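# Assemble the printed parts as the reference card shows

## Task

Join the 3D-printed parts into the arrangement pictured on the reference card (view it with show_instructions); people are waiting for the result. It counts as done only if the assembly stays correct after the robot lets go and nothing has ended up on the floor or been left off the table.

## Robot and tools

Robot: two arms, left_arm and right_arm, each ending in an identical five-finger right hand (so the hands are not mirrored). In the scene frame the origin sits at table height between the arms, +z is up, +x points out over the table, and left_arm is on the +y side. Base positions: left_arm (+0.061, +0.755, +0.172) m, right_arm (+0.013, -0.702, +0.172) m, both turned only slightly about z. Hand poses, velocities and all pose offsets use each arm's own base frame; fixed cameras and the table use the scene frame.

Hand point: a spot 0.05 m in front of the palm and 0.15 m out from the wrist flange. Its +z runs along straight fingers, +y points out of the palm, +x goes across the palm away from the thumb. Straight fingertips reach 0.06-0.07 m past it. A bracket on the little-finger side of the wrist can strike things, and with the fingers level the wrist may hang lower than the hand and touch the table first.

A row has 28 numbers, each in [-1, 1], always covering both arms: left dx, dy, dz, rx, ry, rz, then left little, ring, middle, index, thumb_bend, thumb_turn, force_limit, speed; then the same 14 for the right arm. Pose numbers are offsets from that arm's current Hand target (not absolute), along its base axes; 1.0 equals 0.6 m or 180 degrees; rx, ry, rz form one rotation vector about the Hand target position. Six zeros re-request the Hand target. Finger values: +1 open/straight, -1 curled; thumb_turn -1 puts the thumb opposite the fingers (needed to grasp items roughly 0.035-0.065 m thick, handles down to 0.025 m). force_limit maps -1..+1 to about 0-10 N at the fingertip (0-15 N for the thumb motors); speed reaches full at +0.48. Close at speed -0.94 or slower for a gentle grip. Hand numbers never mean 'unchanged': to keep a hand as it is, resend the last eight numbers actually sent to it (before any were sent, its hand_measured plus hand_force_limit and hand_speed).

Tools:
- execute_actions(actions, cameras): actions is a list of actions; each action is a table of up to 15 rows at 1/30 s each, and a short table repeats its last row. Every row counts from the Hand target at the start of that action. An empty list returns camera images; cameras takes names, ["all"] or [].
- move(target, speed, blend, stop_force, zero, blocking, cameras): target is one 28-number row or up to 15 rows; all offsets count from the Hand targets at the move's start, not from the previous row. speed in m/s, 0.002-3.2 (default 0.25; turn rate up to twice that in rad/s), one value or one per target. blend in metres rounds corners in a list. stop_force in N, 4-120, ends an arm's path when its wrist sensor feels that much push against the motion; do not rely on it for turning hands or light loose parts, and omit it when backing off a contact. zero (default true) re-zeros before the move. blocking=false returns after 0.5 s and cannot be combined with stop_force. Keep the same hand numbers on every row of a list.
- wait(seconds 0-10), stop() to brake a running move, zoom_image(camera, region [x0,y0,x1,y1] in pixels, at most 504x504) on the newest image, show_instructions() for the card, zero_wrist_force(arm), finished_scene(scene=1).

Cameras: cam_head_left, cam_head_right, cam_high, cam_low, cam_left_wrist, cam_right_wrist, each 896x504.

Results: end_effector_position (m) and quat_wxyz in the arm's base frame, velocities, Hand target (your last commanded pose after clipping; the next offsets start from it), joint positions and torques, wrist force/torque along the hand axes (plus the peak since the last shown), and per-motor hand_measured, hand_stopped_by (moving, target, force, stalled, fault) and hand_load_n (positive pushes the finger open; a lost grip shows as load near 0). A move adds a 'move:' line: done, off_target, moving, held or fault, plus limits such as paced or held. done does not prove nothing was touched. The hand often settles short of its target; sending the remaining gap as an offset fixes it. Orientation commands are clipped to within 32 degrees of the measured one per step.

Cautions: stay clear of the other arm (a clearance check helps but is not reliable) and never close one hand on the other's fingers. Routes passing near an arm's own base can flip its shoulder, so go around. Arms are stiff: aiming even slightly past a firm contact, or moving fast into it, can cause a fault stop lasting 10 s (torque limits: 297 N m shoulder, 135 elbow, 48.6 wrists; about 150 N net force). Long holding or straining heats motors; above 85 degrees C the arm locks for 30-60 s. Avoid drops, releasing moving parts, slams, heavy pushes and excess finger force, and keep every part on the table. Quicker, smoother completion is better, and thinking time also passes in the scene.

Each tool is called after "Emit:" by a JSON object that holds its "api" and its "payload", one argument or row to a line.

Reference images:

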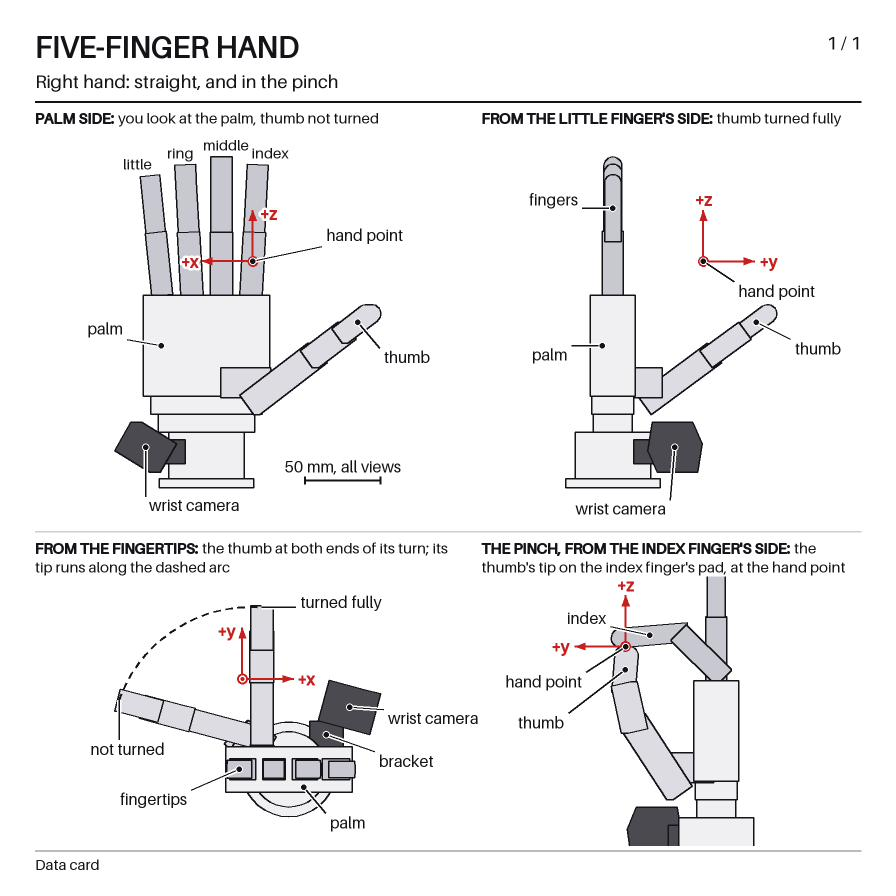

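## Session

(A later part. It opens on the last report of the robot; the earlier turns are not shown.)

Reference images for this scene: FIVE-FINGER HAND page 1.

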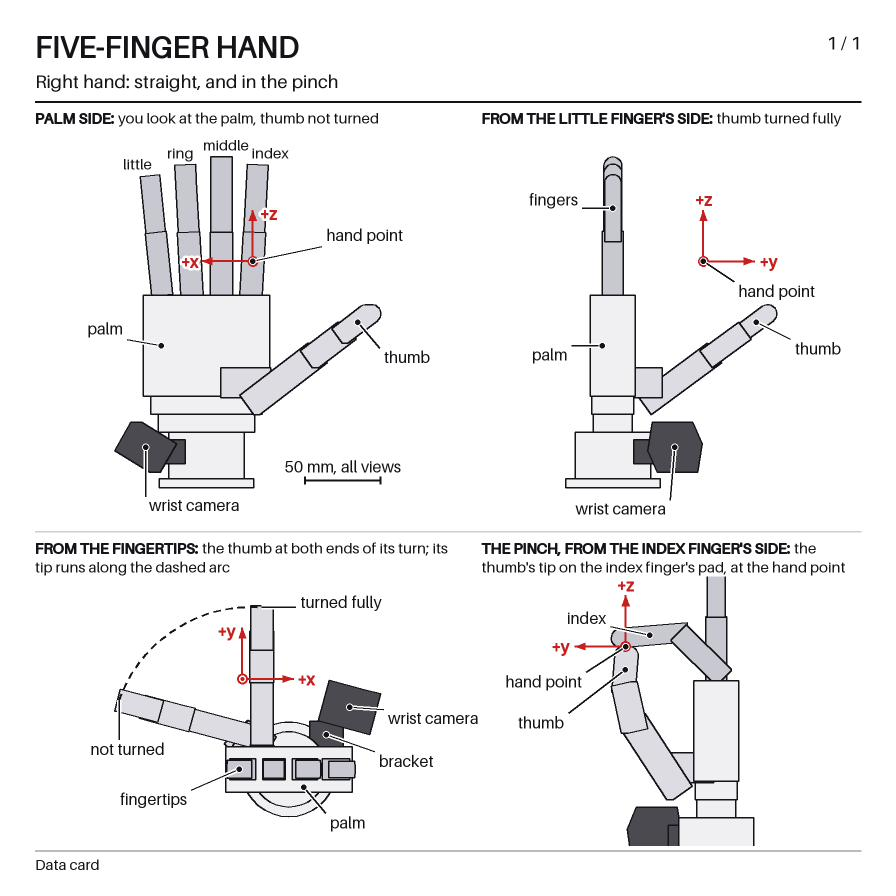

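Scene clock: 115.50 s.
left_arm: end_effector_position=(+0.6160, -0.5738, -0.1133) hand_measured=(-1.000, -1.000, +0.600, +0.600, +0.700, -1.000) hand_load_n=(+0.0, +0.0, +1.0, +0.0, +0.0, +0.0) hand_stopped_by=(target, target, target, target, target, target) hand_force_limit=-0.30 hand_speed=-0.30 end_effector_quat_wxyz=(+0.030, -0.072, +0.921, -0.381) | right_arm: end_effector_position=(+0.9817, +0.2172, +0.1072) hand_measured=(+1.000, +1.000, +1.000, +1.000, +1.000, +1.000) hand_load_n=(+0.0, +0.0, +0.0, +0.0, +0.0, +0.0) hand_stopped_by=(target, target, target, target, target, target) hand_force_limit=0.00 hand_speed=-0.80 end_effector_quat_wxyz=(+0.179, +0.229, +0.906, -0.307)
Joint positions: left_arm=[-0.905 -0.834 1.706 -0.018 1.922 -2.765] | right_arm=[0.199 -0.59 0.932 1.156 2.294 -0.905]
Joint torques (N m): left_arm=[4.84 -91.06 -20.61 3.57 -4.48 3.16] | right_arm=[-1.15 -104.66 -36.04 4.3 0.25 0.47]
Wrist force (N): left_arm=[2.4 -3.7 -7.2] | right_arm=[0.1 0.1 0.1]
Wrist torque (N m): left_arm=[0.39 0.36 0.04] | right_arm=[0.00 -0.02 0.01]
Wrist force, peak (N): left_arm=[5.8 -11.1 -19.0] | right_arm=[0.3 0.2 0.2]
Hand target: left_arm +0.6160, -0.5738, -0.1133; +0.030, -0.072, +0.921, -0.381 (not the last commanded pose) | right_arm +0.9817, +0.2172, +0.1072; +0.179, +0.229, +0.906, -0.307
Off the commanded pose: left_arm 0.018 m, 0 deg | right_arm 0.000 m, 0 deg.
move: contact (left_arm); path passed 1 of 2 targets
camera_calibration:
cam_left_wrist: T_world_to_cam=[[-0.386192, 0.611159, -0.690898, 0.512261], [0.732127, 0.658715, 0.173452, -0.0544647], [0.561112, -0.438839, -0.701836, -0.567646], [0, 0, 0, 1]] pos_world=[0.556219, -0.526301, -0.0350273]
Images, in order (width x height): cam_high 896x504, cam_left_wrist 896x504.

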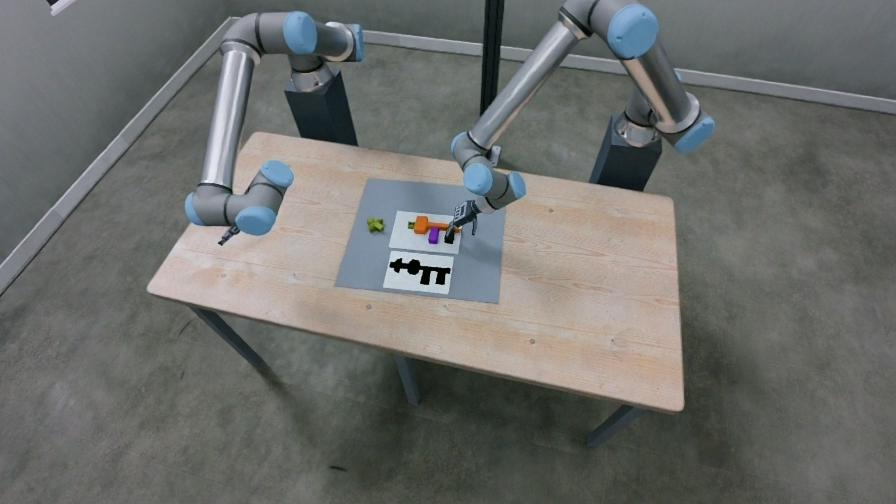

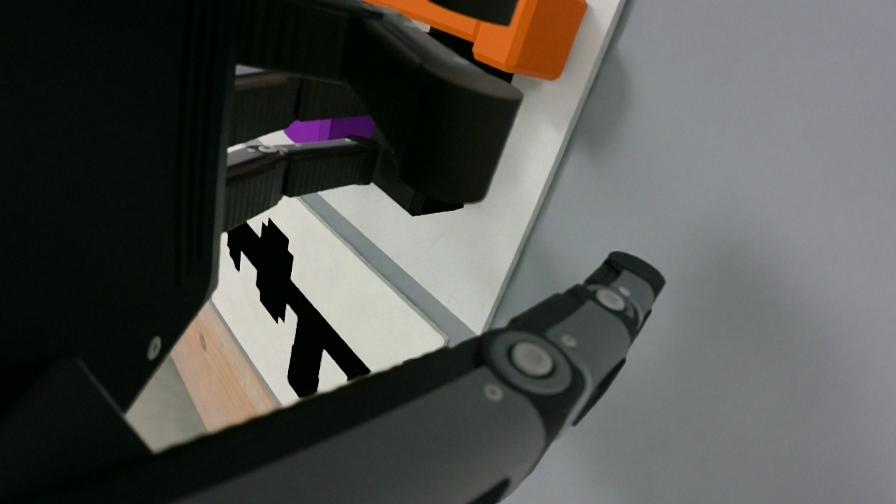

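Emit:
{"api": "move", "payload": {
  "target": [
    [0,0,0.17,0,0,0,-1,-1,0.6,0.6,0.6,-1,-0.3,-0.3,0,0,0,0,0,0,1,1,1,1,1,1,0,-0.8],
    [0.028,-0.577,0.19,0,0,0,-1,-1,0.6,0.6,0.6,-1,-0.3,-0.3,0,0,0,0,0,0,1,1,1,1,1,1,0,-0.8]
  ],
  "speed": 0.25,
  "blend": [0.03,0],
  "cameras": ["all"]
}}

Emit:
{"api": "zoom_image", "payload": {
  "camera": "cam_left_wrist",
  "region": [480, 50, 800, 300]
}}

Emit:
{"api": "zoom_image", "payload": {
  "camera": "cam_low",
  "region": [410, 230, 570, 310]
}}

Emit:
{"api": "zoom_image", "payload": {
  "camera": "cam_head_left",
  "region": [470, 150, 630, 270]
}}

Scene clock: 120.70 s.
left_arm: end_effector_position=(+0.6328, -0.9200, +0.0007) hand_measured=(-1.000, -1.000, +0.600, +0.600, +0.600, -1.000) hand_load_n=(+0.0, +0.0, +0.0, +0.0, +0.0, +0.0) hand_stopped_by=(target, target, target, target, target, target) hand_force_limit=-0.30 hand_speed=-0.30 end_effector_quat_wxyz=(+0.030, -0.072, +0.921, -0.381) | right_arm: end_effector_position=(+0.9817, +0.2172, +0.1072) hand_measured=(+1.000, +1.000, +1.000, +1.000, +1.000, +1.000) hand_load_n=(+0.0, +0.0, +0.0, +0.0, +0.0, -0.5) hand_stopped_by=(target, target, target, target, target, target) hand_force_limit=0.00 hand_speed=-0.80 end_effector_quat_wxyz=(+0.179, +0.229, +0.906, -0.307)
Joint positions: left_arm=[-1.112 -0.588 0.956 0.441 1.782 -2.924] | right_arm=[0.199 -0.59 0.932 1.156 2.294 -0.905]
Joint torques (N m): left_arm=[-8.2 -99.59 -46.21 3.23 -3.54 -3.52] | right_arm=[0.28 -103.54 -34.74 4.4 0.88 0.38]
Wrist force (N): left_arm=[0.0 0.8 -0.3] | right_arm=[0.0 0.2 0.1]
Wrist torque (N m): left_arm=[0.05 0.05 0.29] | right_arm=[0.02 0.00 0.00]
Wrist force, peak (N): left_arm=[2.6 -4.0 -7.7] | right_arm=[0.2 0.2 0.5]
Hand target: left_arm +0.6328, -0.9200, +0.0007; +0.030, -0.072, +0.921, -0.381 | right_arm +0.9817, +0.2172, +0.1072; +0.179, +0.229, +0.906, -0.307
Off the commanded pose: left_arm 0.000 m, 0 deg | right_arm 0.000 m, 0 deg.
move: done
camera_calibration:
cam_left_wrist: T_world_to_cam=[[-0.386192, 0.611159, -0.690898, 0.809094], [0.732127, 0.658715, 0.173452, 0.141509], [0.561112, -0.438839, -0.701836, -0.64899], [0, 0, 0, 1]] pos_world=[0.573019, -0.872501, 0.0789727]

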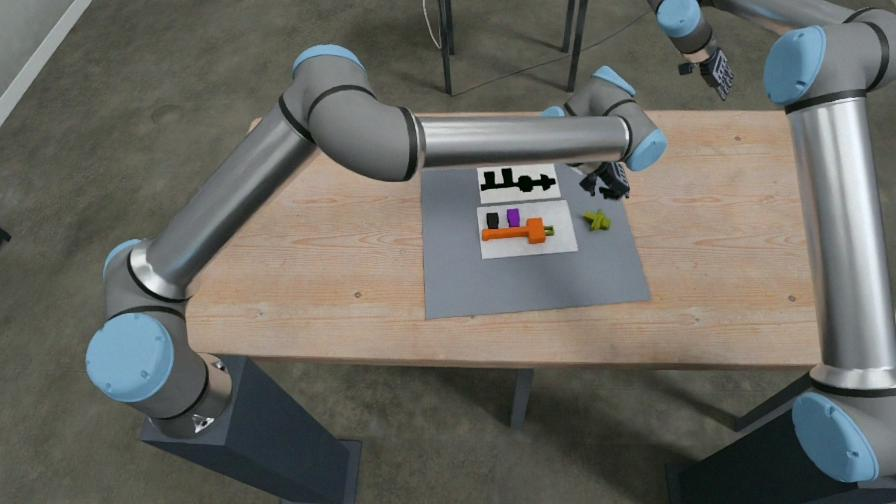

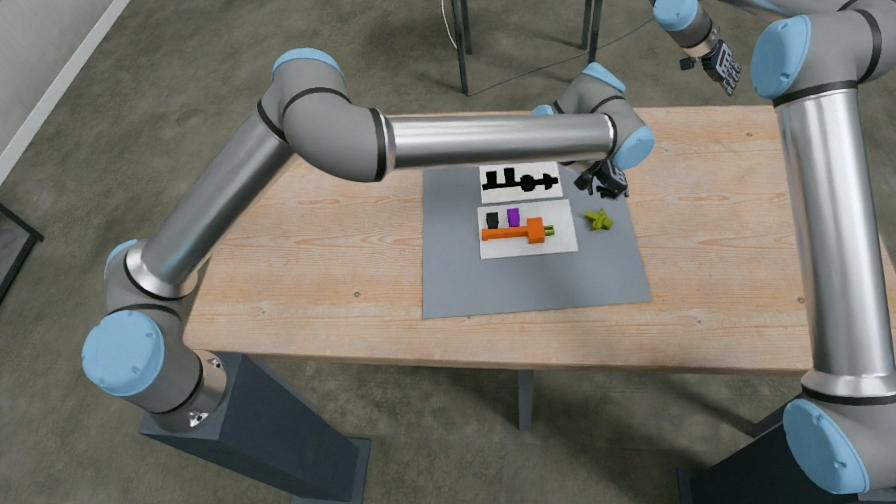

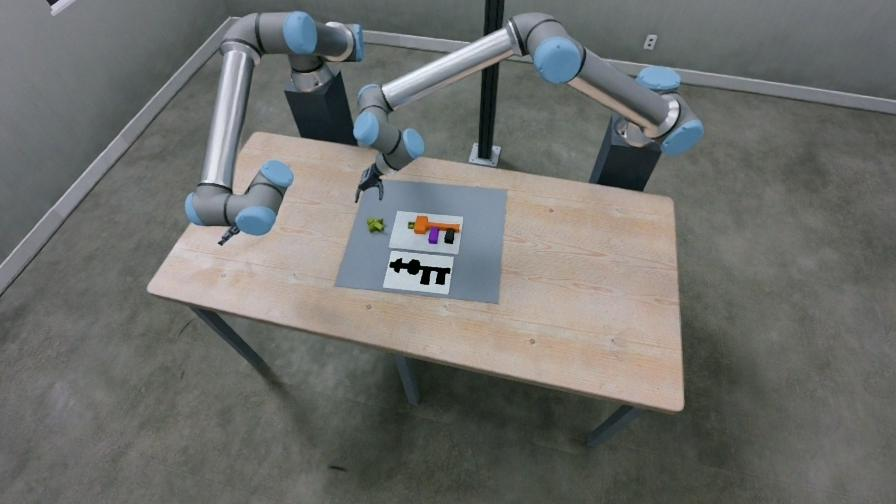

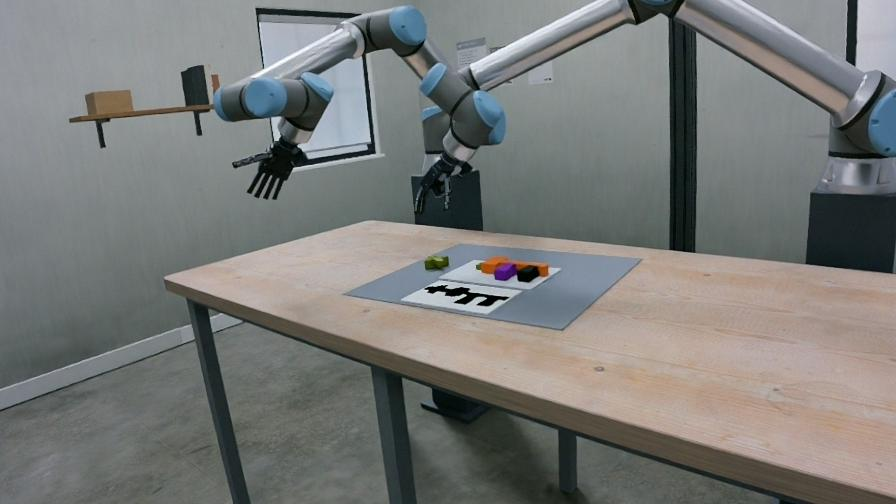

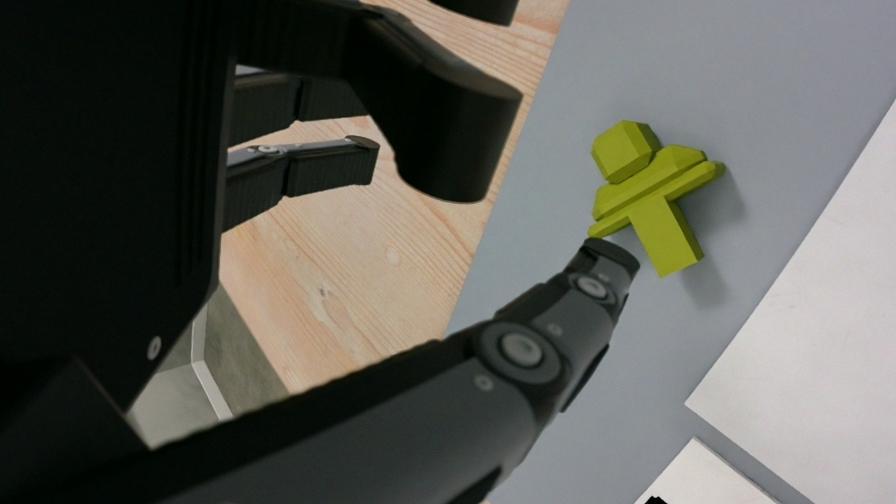

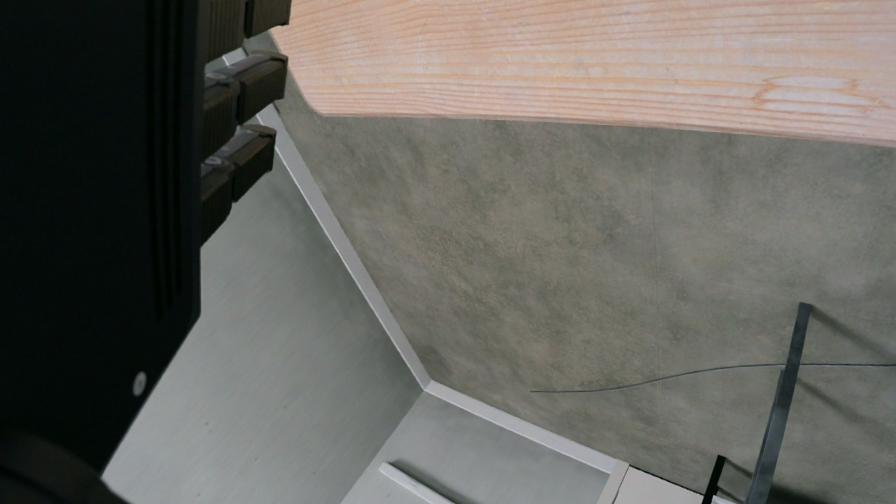

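Scaled by 1.575.

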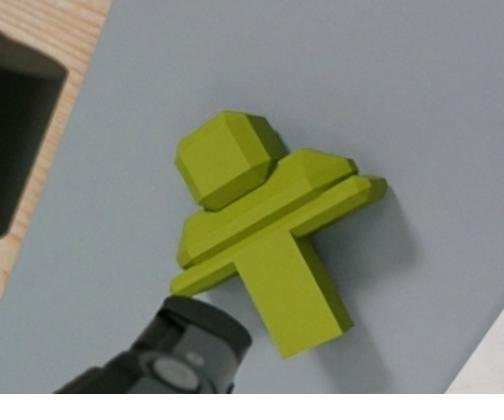

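Scaled by 3.150.

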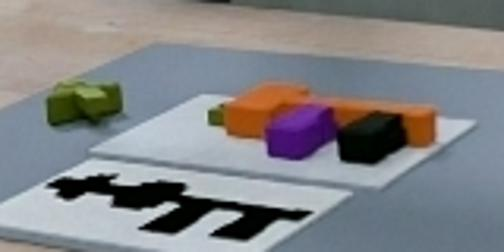

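Scaled by 3.150.

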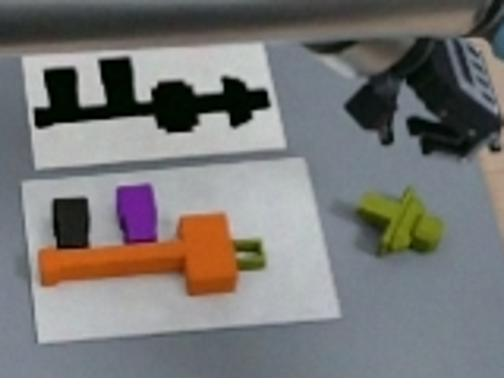

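Emit:
{"api": "move", "payload": {
  "target": [0,0,0.03,0,0,0.3206,-1,-1,0.6,0.6,0.6,-1,-0.3,-0.3,0,0,0,0,0,0,1,1,1,1,1,1,0,-0.8],
  "speed": 0.4,
  "cameras": ["cam_left_wrist","cam_head_left"]
}}

Scene clock: 127.40 s.
left_arm: end_effector_position=(+0.6328, -0.9200, +0.0187) hand_measured=(-1.000, -1.000, +0.600, +0.600, +0.600, -1.000) hand_load_n=(+0.0, +0.0, +0.0, +0.0, +0.0, +0.0) hand_stopped_by=(target, target, target, target, target, target) hand_force_limit=-0.30 hand_speed=-0.30 end_effector_quat_wxyz=(+0.210, -0.508, +0.772, -0.319) | right_arm: end_effector_position=(+0.9817, +0.2172, +0.1072) hand_measured=(+1.000, +1.000, +1.000, +1.000, +1.000, +1.000) hand_load_n=(+0.0, +0.0, -0.5, +0.0, +0.0, +0.0) hand_stopped_by=(target, target, target, target, target, target) hand_force_limit=0.00 hand_speed=-0.80 end_effector_quat_wxyz=(+0.179, +0.229, +0.906, -0.307)
Joint positions: left_arm=[-1.243 -0.472 0.723 0.73 1.018 -3.806] | right_arm=[0.199 -0.59 0.932 1.156 2.294 -0.905]
Joint torques (N m): left_arm=[-8.98 -104.94 -46.69 3.67 -4.63 -3.62] | right_arm=[1.65 -102.71 -34.16 4.37 0.58 0.21]
Wrist force (N): left_arm=[-0.2 0.5 -1.1] | right_arm=[0.1 0.1 0.2]
Wrist torque (N m): left_arm=[-0.03 0.10 0.35] | right_arm=[0.00 -0.03 0.01]
Wrist force, peak (N): left_arm=[-0.3 0.4 -1.8] | right_arm=[-0.2 0.3 0.5]
Hand target: left_arm +0.6328, -0.9200, +0.0187; +0.210, -0.508, +0.772, -0.319 | right_arm +0.9817, +0.2172, +0.1072; +0.179, +0.229, +0.906, -0.307
Off the commanded pose: left_arm 0.000 m, 0 deg | right_arm 0.000 m, 0 deg.
move: done
camera_calibration:
cam_left_wrist: T_world_to_cam=[[-0.722921, 0.0000824706, -0.69093, 0.472456], [-0.165542, 0.970853, 0.173323, 0.99372], [0.670806, 0.239677, -0.701836, -0.0815389], [0, 0, 0, 1]] pos_world=[0.560748, -0.945251, 0.0969726]
Images, in order (width x height): cam_head_left 896x504, cam_left_wrist 896x504.

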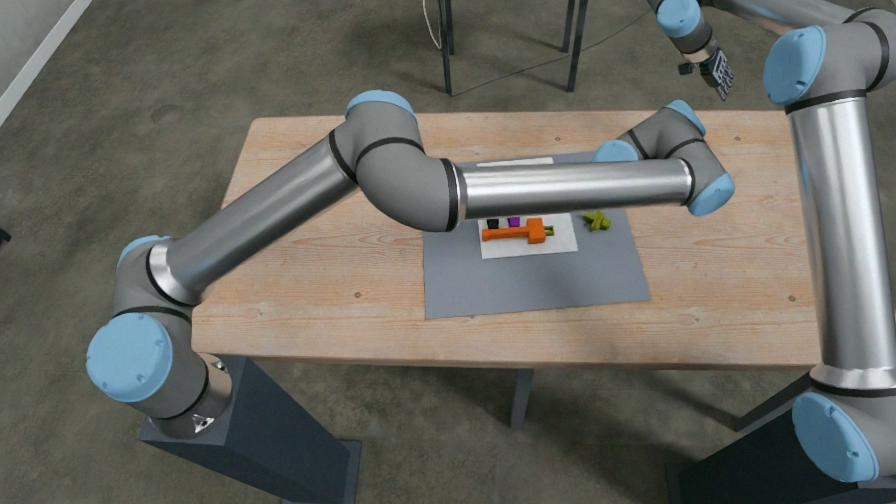

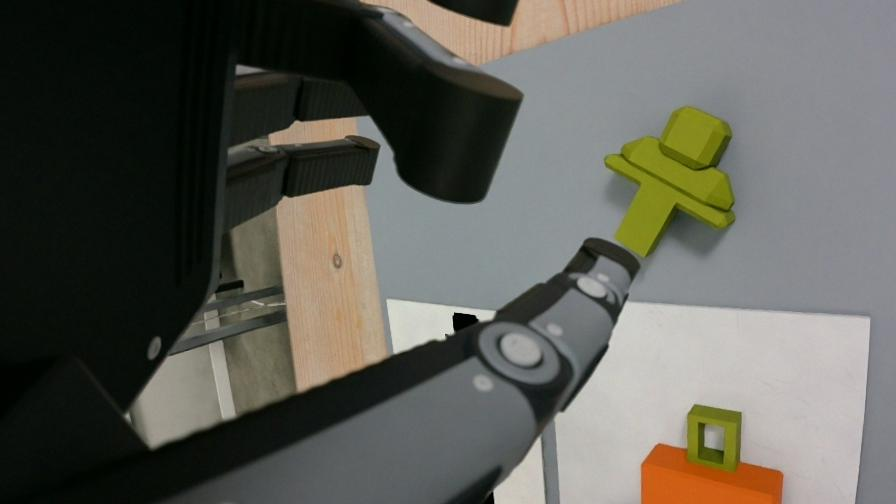

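Emit:
{"api": "zoom_image", "payload": {
  "camera": "cam_left_wrist",
  "region": [580, 90, 780, 270]
}}

Scaled by 2.520.

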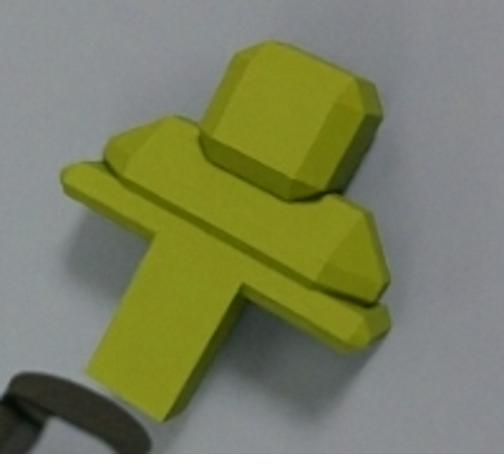

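Emit:
{"api": "move", "payload": {
  "target": [-0.0088,-0.0392,-0.1895,0,0,0,-1,-1,0.6,0.6,0.6,-1,-0.3,-0.3,0,0,0,0,0,0,1,1,1,1,1,1,0,-0.8],
  "speed": 0.2,
  "cameras": ["cam_left_wrist","cam_low","cam_high"]
}}

Scene clock: 132.77 s.
left_arm: end_effector_position=(+0.6276, -0.9435, -0.0949) hand_measured=(-1.000, -1.000, +0.600, +0.600, +0.600, -1.000) hand_load_n=(+0.0, +0.0, +0.0, +0.0, +0.0, +0.0) hand_stopped_by=(target, target, target, target, target, target) hand_force_limit=-0.30 hand_speed=-0.30 end_effector_quat_wxyz=(+0.210, -0.508, +0.772, -0.319) | right_arm: end_effector_position=(+0.9817, +0.2172, +0.1072) hand_measured=(+1.000, +1.000, +1.000, +1.000, +1.000, +1.000) hand_load_n=(+0.0, +0.0, +0.0, +0.0, +0.0, +0.0) hand_stopped_by=(target, target, target, target, target, target) hand_force_limit=0.00 hand_speed=-0.80 end_effector_quat_wxyz=(+0.179, +0.229, +0.906, -0.307)
Joint positions: left_arm=[-1.256 -0.342 0.67 0.661 1.011 -3.818] | right_arm=[0.199 -0.59 0.932 1.156 2.294 -0.905]
Joint torques (N m): left_arm=[-11.84 -105.94 -46.2 1.46 -4.85 -3.39] | right_arm=[-0.65 -102.85 -36.22 4.13 0.58 -0.01]
Wrist force (N): left_arm=[0.0 0.5 -1.2] | right_arm=[0.1 -0.1 0.2]
Wrist torque (N m): left_arm=[0.00 0.09 0.35] | right_arm=[-0.04 -0.02 0.00]
Wrist force, peak (N): left_arm=[-0.6 -0.7 -2.3] | right_arm=[0.3 0.1 0.5]
Hand target: left_arm +0.6276, -0.9436, -0.0950; +0.210, -0.508, +0.772, -0.319 | right_arm +0.9817, +0.2172, +0.1072; +0.179, +0.229, +0.906, -0.307
Off the commanded pose: left_arm 0.000 m, 0 deg | right_arm 0.000 m, 0 deg.
move: done
camera_calibration:
cam_left_wrist: T_world_to_cam=[[-0.72291, 0.0000124239, -0.690943, 0.390131], [-0.16566, 0.970829, 0.173342, 1.03537], [0.670789, 0.239772, -0.70182, -0.151908], [0, 0, 0, 1]] pos_world=[0.555448, -0.968751, -0.0165273]
Images, in order (width x height): cam_high 896x504, cam_low 896x504, cam_left_wrist 896x504.

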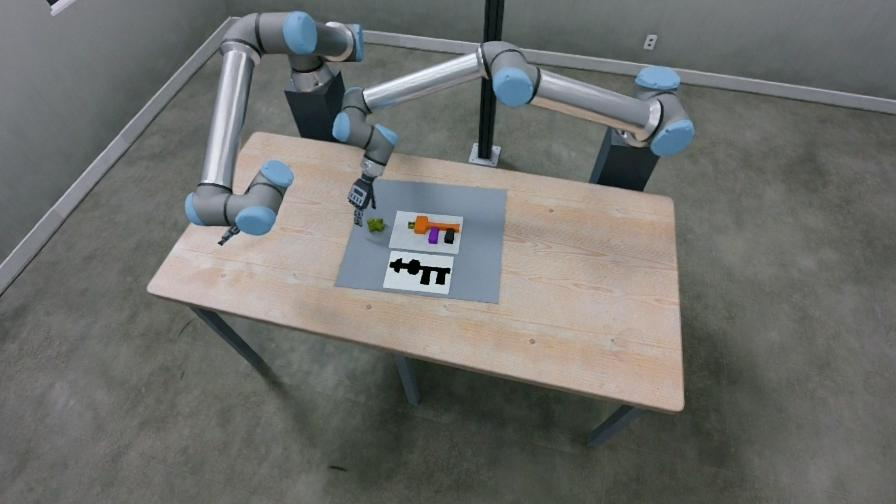

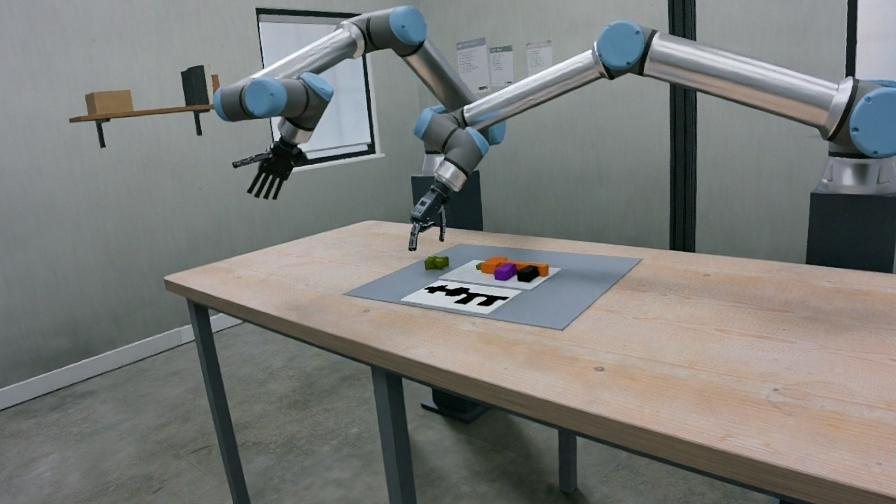

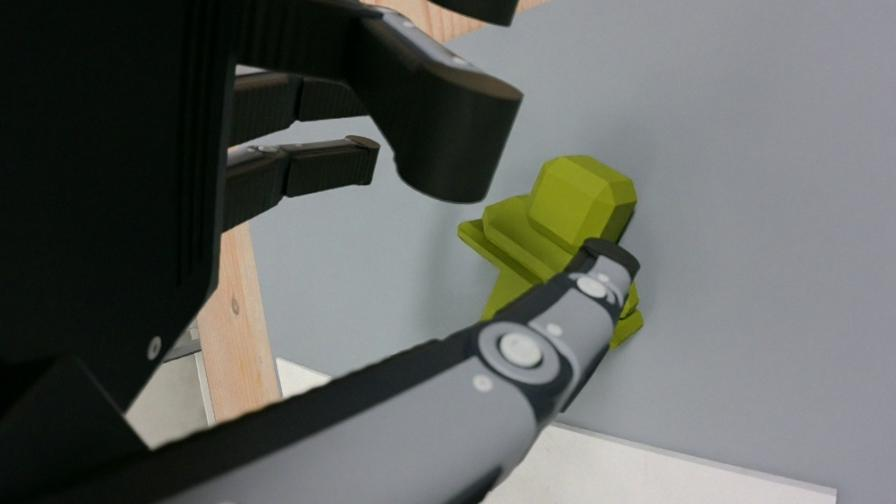

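Emit:
{"api": "move", "payload": {
  "target": [0,0,-0.0733,0,0,0,-1,-1,0.6,0.6,0.6,-1,-0.3,-0.3,0,0,0,0,0,0,1,1,1,1,1,1,0,-0.8],
  "speed": 0.05,
  "stop_force": 7,
  "cameras": ["cam_left_wrist","cam_low"]
}}

Scene clock: 135.93 s.
left_arm: end_effector_position=(+0.6275, -0.9436, -0.1390) hand_measured=(-1.000, -1.000, +0.600, +0.600, +0.600, -1.000) hand_load_n=(+0.0, +0.5, +0.0, +0.0, +0.0, +0.0) hand_stopped_by=(target, target, target, target, target, target) hand_force_limit=-0.30 hand_speed=-0.30 end_effector_quat_wxyz=(+0.210, -0.508, +0.772, -0.319) | right_arm: end_effector_position=(+0.9817, +0.2172, +0.1072) hand_measured=(+1.000, +1.000, +1.000, +1.000, +1.000, +1.000) hand_load_n=(+0.0, +0.5, +0.0, +0.0, -0.5, +0.0) hand_stopped_by=(target, target, target, target, target, target) hand_force_limit=0.00 hand_speed=-0.80 end_effector_quat_wxyz=(+0.179, +0.229, +0.906, -0.307)
Joint positions: left_arm=[-1.256 -0.303 0.67 0.621 1.011 -3.818] | right_arm=[0.199 -0.59 0.932 1.156 2.294 -0.905]
Joint torques (N m): left_arm=[-2.81 -108.95 -45.95 0.15 -4.15 -0.54] | right_arm=[1.19 -101.29 -35.18 4.32 0.18 0.15]
Wrist force (N): left_arm=[-0.3 0.3 -1.4] | right_arm=[-0.1 -0.2 0.3]
Wrist torque (N m): left_arm=[0.01 0.14 0.33] | right_arm=[-0.05 0.00 -0.01]
Wrist force, peak (N): left_arm=[-0.3 0.3 -1.9] | right_arm=[-0.1 -0.1 0.6]
Hand target: left_arm +0.6276, -0.9436, -0.1390; +0.210, -0.508, +0.772, -0.319 | right_arm +0.9817, +0.2172, +0.1072; +0.179, +0.229, +0.906, -0.307
Off the commanded pose: left_arm 0.000 m, 0 deg | right_arm 0.000 m, 0 deg.
move: done
camera_calibration:
cam_left_wrist: T_world_to_cam=[[-0.72297, 0.000063325, -0.69088, 0.359747], [-0.165685, 0.970802, 0.17347, 1.04301], [0.670719, 0.239882, -0.70185, -0.182715], [0, 0, 0, 1]] pos_world=[0.555447, -0.968751, -0.0606274]
Images, in order (width x height): cam_low 896x504, cam_left_wrist 896x504.

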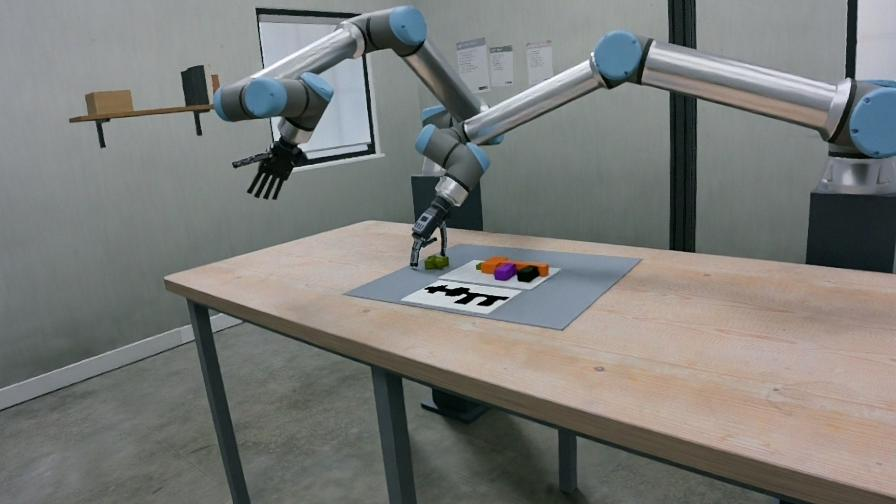

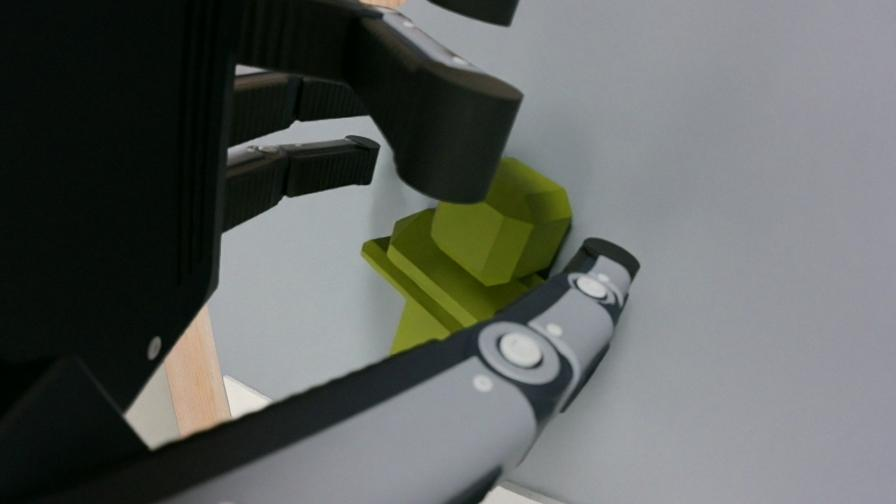

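Emit:
{"api": "move", "payload": {
  "target": [0.0023,0.0053,0.002,0,0,0,-1,-1,0.6,0.6,0.6,-1,-0.3,-0.3,0,0,0,0,0,0,1,1,1,1,1,1,0,-0.8],
  "speed": 0.03,
  "stop_force": 5
}}

Emit:
{"api": "move", "payload": {
  "target": [0,0,0,0,0,0,-1,-1,-0.2,-0.2,-0.2,-1,-0.3,-0.88,0,0,0,0,0,0,1,1,1,1,1,1,0,-0.8],
  "cameras": ["cam_left_wrist","cam_low"]
}}

Scene clock: 140.27 s.
left_arm: end_effector_position=(+0.6289, -0.9404, -0.1378) hand_measured=(-1.000, -1.000, +0.600, +0.600, +0.600, -1.000) hand_load_n=(+0.0, +0.0, +0.0, +0.0, +0.0, +0.0) hand_stopped_by=(target, target, target, target, target, target) hand_force_limit=-0.30 hand_speed=-0.30 end_effector_quat_wxyz=(+0.210, -0.508, +0.772, -0.319) | right_arm: end_effector_position=(+0.9817, +0.2172, +0.1072) hand_measured=(+1.000, +1.000, +1.000, +1.000, +1.000, +1.000) hand_load_n=(+0.0, +0.0, +0.0, +0.0, +0.0, -0.5) hand_stopped_by=(target, target, target, target, target, target) hand_force_limit=0.00 hand_speed=-0.80 end_effector_quat_wxyz=(+0.179, +0.229, +0.906, -0.307)
Joint positions: left_arm=[-1.254 -0.31 0.681 0.615 1.013 -3.816] | right_arm=[0.199 -0.59 0.932 1.156 2.294 -0.905]
Joint torques (N m): left_arm=[8.41 -133.76 -27.08 0.15 3.19 3.81] | right_arm=[2.45 -103.43 -33.31 4.13 0.41 0.45]
Wrist force (N): left_arm=[-0.1 0.6 -1.1] | right_arm=[-0.1 0.0 0.2]
Wrist torque (N m): left_arm=[0.03 0.10 0.13] | right_arm=[-0.01 0.01 -0.01]
Wrist force, peak (N): left_arm=[-0.6 0.3 -1.8] | right_arm=[0.0 0.2 0.6]
Hand target: left_arm +0.6289, -0.9404, -0.1378; +0.210, -0.508, +0.772, -0.319 | right_arm +0.9817, +0.2172, +0.1072; +0.179, +0.229, +0.906, -0.307
Off the commanded pose: left_arm 0.000 m, 0 deg | right_arm 0.000 m, 0 deg.
move: done

Scene clock: 142.27 s.
left_arm: end_effector_position=(+0.6289, -0.9404, -0.1378) hand_measured=(-1.000, -1.000, +0.044, +0.022, +0.306, -1.000) hand_load_n=(+0.0, +0.5, +2.5, +4.5, +6.0, +0.0) hand_stopped_by=(target, target, force, force, force, target) hand_force_limit=-0.30 hand_speed=-0.88 end_effector_quat_wxyz=(+0.210, -0.508, +0.772, -0.319) | right_arm: end_effector_position=(+0.9817, +0.2172, +0.1072) hand_measured=(+1.000, +1.000, +1.000, +1.000, +1.000, +1.000) hand_load_n=(+0.0, +0.0, +0.0, +0.0, +0.0, +0.0) hand_stopped_by=(target, target, target, target, target, target) hand_force_limit=0.00 hand_speed=-0.80 end_effector_quat_wxyz=(+0.179, +0.229, +0.906, -0.307)
Joint positions: left_arm=[-1.254 -0.31 0.681 0.615 1.013 -3.816] | right_arm=[0.199 -0.59 0.932 1.156 2.294 -0.905]
Joint torques (N m): left_arm=[9.87 -131.5 -28.15 0.66 3.05 4.14] | right_arm=[3.02 -100 -35.94 4.16 0.56 0.34]
Wrist force (N): left_arm=[-0.2 0.4 -1.1] | right_arm=[0.1 0.1 0.3]
Wrist torque (N m): left_arm=[0.01 0.12 0.12] | right_arm=[-0.01 -0.03 0.01]
Wrist force, peak (N): left_arm=[-0.3 0.7 -1.8] | right_arm=[0.0 -0.1 0.6]
Hand target: left_arm +0.6289, -0.9404, -0.1378; +0.210, -0.508, +0.772, -0.319 | right_arm +0.9817, +0.2172, +0.1072; +0.179, +0.229, +0.906, -0.307
Off the commanded pose: left_arm 0.000 m, 0 deg | right_arm 0.000 m, 0 deg.
move: done
camera_calibration:
cam_left_wrist: T_world_to_cam=[[-0.72297, 0.000063325, -0.69088, 0.361588], [-0.165685, 0.970802, 0.17347, 1.03993], [0.670719, 0.239882, -0.70185, -0.183579], [0, 0, 0, 1]] pos_world=[0.556847, -0.965551, -0.0594274]
Images, in order (width x height): cam_low 896x504, cam_left_wrist 896x504.

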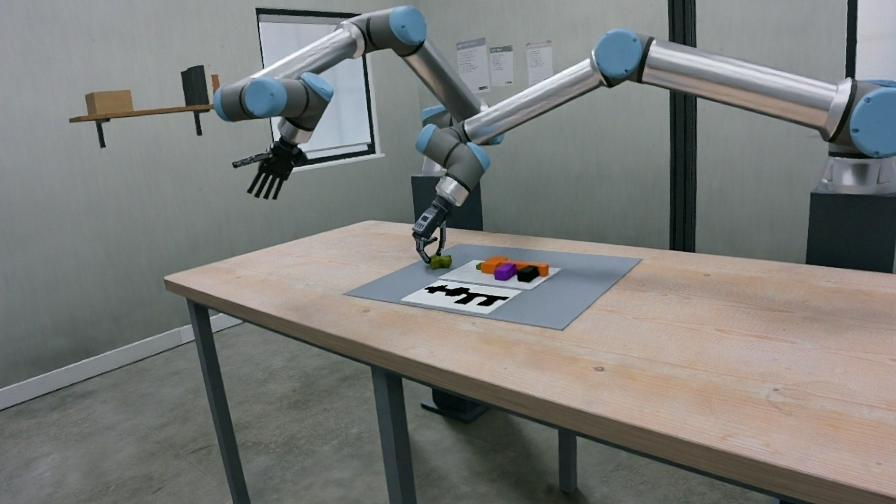

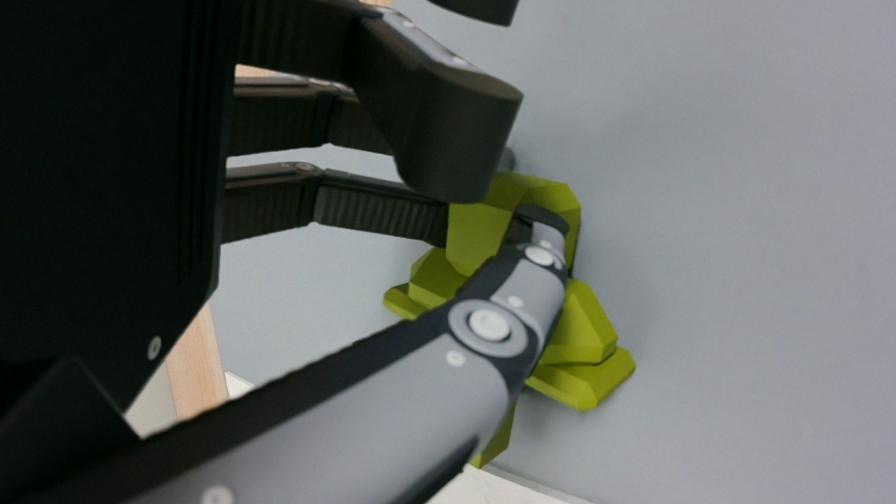

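Emit:
{"api": "move", "payload": {
  "target": [0,0,0.12,0,0,0,-1,-1,-0.2,-0.2,-0.2,-1,-0.3,-0.88,0,0,0,0,0,0,1,1,1,1,1,1,0,-0.8],
  "speed": 0.1,
  "cameras": ["cam_left_wrist","cam_head_left","cam_low"]
}}

Scene clock: 144.10 s.
left_arm: end_effector_position=(+0.6290, -0.9403, -0.0660) hand_measured=(-1.000, -1.000, +0.044, +0.022, +0.306, -1.000) hand_load_n=(+0.0, +0.0, +3.0, +4.5, +6.0, +0.5) hand_stopped_by=(target, target, force, force, force, target) hand_force_limit=-0.30 hand_speed=-0.88 end_effector_quat_wxyz=(+0.210, -0.508, +0.772, -0.319) | right_arm: end_effector_position=(+0.9817, +0.2172, +0.1072) hand_measured=(+1.000, +1.000, +1.000, +1.000, +1.000, +1.000) hand_load_n=(+0.0, -0.5, +0.0, +0.0, +0.0, +0.0) hand_stopped_by=(target, target, target, target, target, target) hand_force_limit=0.00 hand_speed=-0.80 end_effector_quat_wxyz=(+0.179, +0.229, +0.906, -0.307)
Joint positions: left_arm=[-1.253 -0.372 0.676 0.682 1.013 -3.816] | right_arm=[0.199 -0.59 0.932 1.156 2.294 -0.905]
Joint torques (N m): left_arm=[-2.22 -133.33 -46.69 4.49 2.16 0.43] | right_arm=[-0.42 -104.1 -35.27 4.24 0.77 0.29]
Wrist force (N): left_arm=[-0.3 0.4 -1.5] | right_arm=[0.2 0.2 0.6]
Wrist torque (N m): left_arm=[0.01 0.14 0.10] | right_arm=[-0.01 -0.05 0.01]
Wrist force, peak (N): left_arm=[-0.2 0.9 -1.5] | right_arm=[-0.2 0.1 0.6]
Hand target: left_arm +0.6289, -0.9404, -0.0658; +0.210, -0.508, +0.772, -0.319 | right_arm +0.9817, +0.2172, +0.1072; +0.179, +0.229, +0.906, -0.307
Off the commanded pose: left_arm 0.000 m, 0 deg | right_arm 0.000 m, 0 deg.
move: done
camera_calibration:
cam_left_wrist: T_world_to_cam=[[-0.72298, 0.000129764, -0.690869, 0.411194], [-0.165635, 0.970802, 0.173516, 1.02746], [0.670719, 0.239881, -0.70185, -0.133258], [0, 0, 0, 1]] pos_world=[0.556848, -0.965551, 0.0122726]
Images, in order (width x height): cam_head_left 896x504, cam_low 896x504, cam_left_wrist 896x504.

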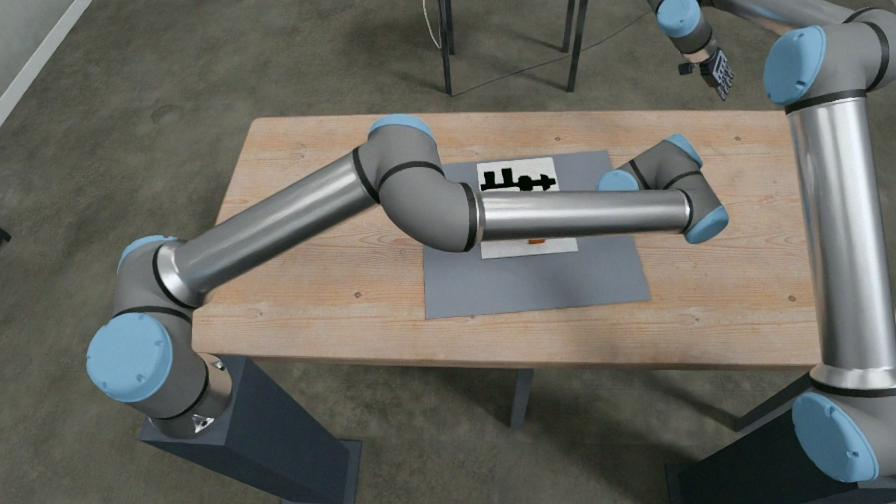

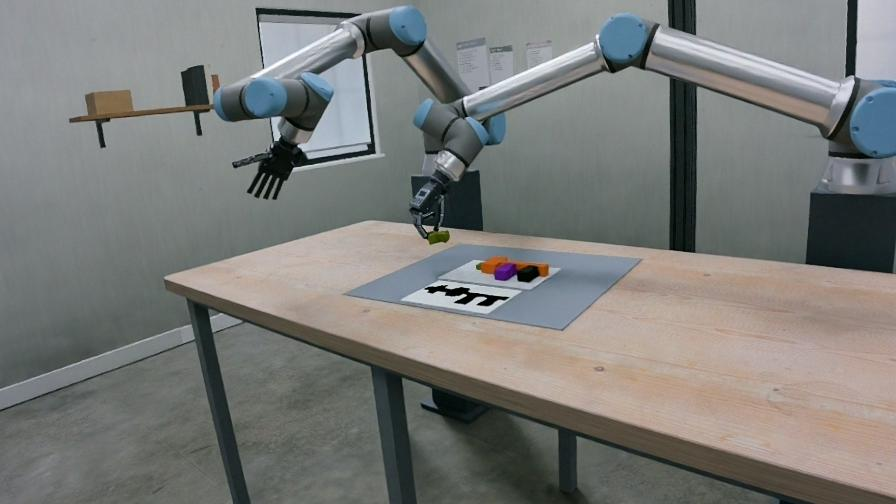

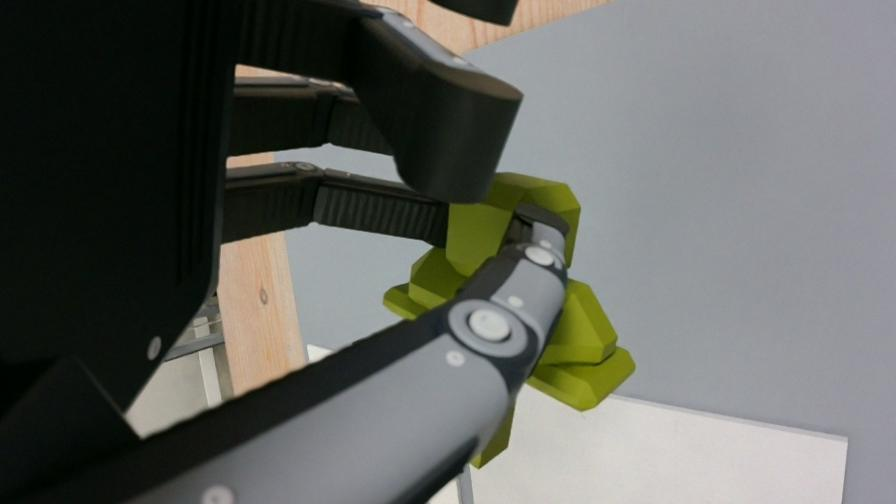

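Emit:
{"api": "move", "payload": {
  "target": [-0.047,0.1498,0,0,0,0.0917,-1,-1,-0.2,-0.2,-0.2,-1,-0.3,-0.88,0,0,0,0,0,0,1,1,1,1,1,1,0,-0.8],
  "speed": 0.12,
  "cameras": ["cam_left_wrist","cam_low"]
}}

Scene clock: 148.40 s.
left_arm: end_effector_position=(+0.6008, -0.8505, -0.0658) hand_measured=(-1.000, -1.000, +0.044, +0.022, +0.306, -1.000) hand_load_n=(+0.0, +0.0, +3.0, +4.0, +6.0, +0.5) hand_stopped_by=(target, target, force, force, force, target) hand_force_limit=-0.30 hand_speed=-0.88 end_effector_quat_wxyz=(+0.254, -0.613, +0.691, -0.286) | right_arm: end_effector_position=(+0.9817, +0.2172, +0.1072) hand_measured=(+1.000, +1.000, +1.000, +1.000, +1.000, +1.000) hand_load_n=(+0.0, +0.0, +0.0, +0.0, +0.0, -0.5) hand_stopped_by=(target, target, target, target, target, target) hand_force_limit=0.00 hand_speed=-0.80 end_effector_quat_wxyz=(+0.179, +0.229, +0.906, -0.307)
Joint positions: left_arm=[-1.268 -0.453 0.883 0.754 0.87 -4.148] | right_arm=[0.199 -0.59 0.932 1.156 2.294 -0.905]
Joint torques (N m): left_arm=[-10.51 -128.49 -25.41 4.89 -5.1 -3.38] | right_arm=[4.69 -101.93 -35.27 4.39 0.46 -0.03]
Wrist force (N): left_arm=[-0.7 0.5 -0.5] | right_arm=[0.0 -0.1 0.3]
Wrist torque (N m): left_arm=[-0.10 0.13 0.30] | right_arm=[-0.03 -0.01 0.00]
Wrist force, peak (N): left_arm=[-0.6 0.4 -1.8] | right_arm=[0.0 -0.1 0.6]
Hand target: left_arm +0.6007, -0.8505, -0.0658; +0.254, -0.613, +0.691, -0.286 | right_arm +0.9817, +0.2172, +0.1072; +0.179, +0.229, +0.906, -0.307
Off the commanded pose: left_arm 0.000 m, 0 deg | right_arm 0.000 m, 0 deg.
move: done
camera_calibration:
cam_left_wrist: T_world_to_cam=[[-0.693181, -0.205229, -0.690928, 0.198408], [-0.434533, 0.8838, 0.173431, 1.02308], [0.575049, 0.42045, -0.701812, 0.0754078], [0, 0, 0, 1]] pos_world=[0.538733, -0.895188, 0.0125727]
Images, in order (width x height): cam_low 896x504, cam_left_wrist 896x504.

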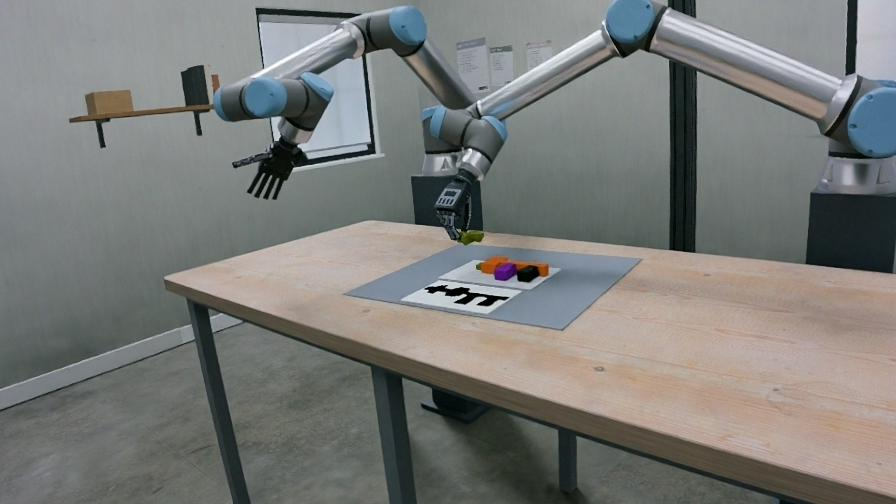

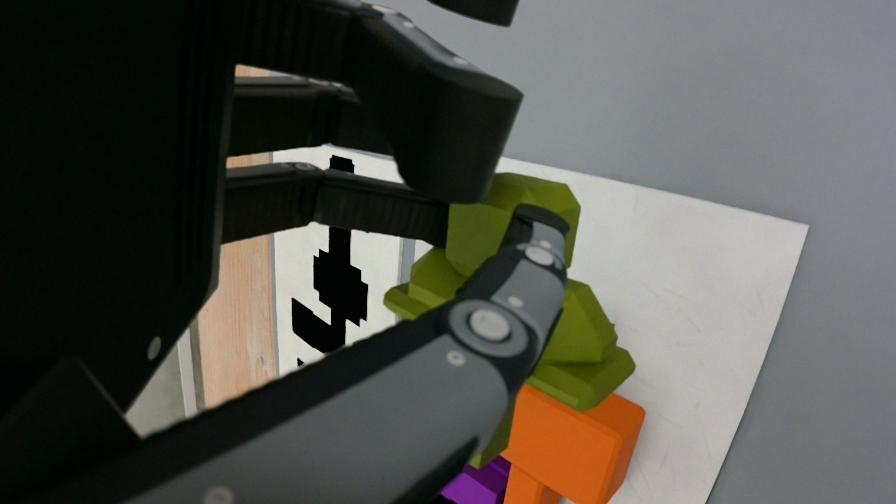

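Emit:
{"api": "zoom_image", "payload": {
  "camera": "cam_left_wrist",
  "region": [380, 280, 700, 504]
}}

Scaled by 1.575.

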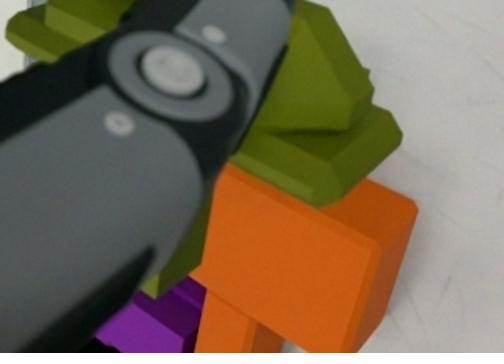

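Emit:
{"api": "zoom_image", "payload": {
  "camera": "cam_low",
  "region": [400, 160, 600, 310]
}}

Scaled by 2.520.

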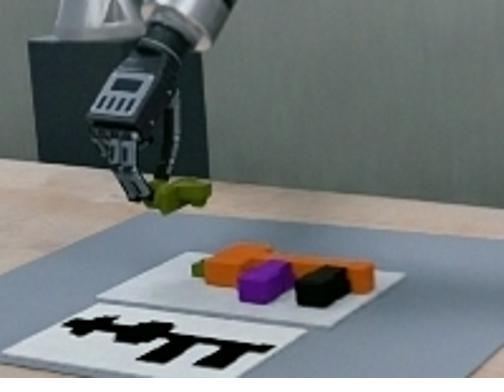

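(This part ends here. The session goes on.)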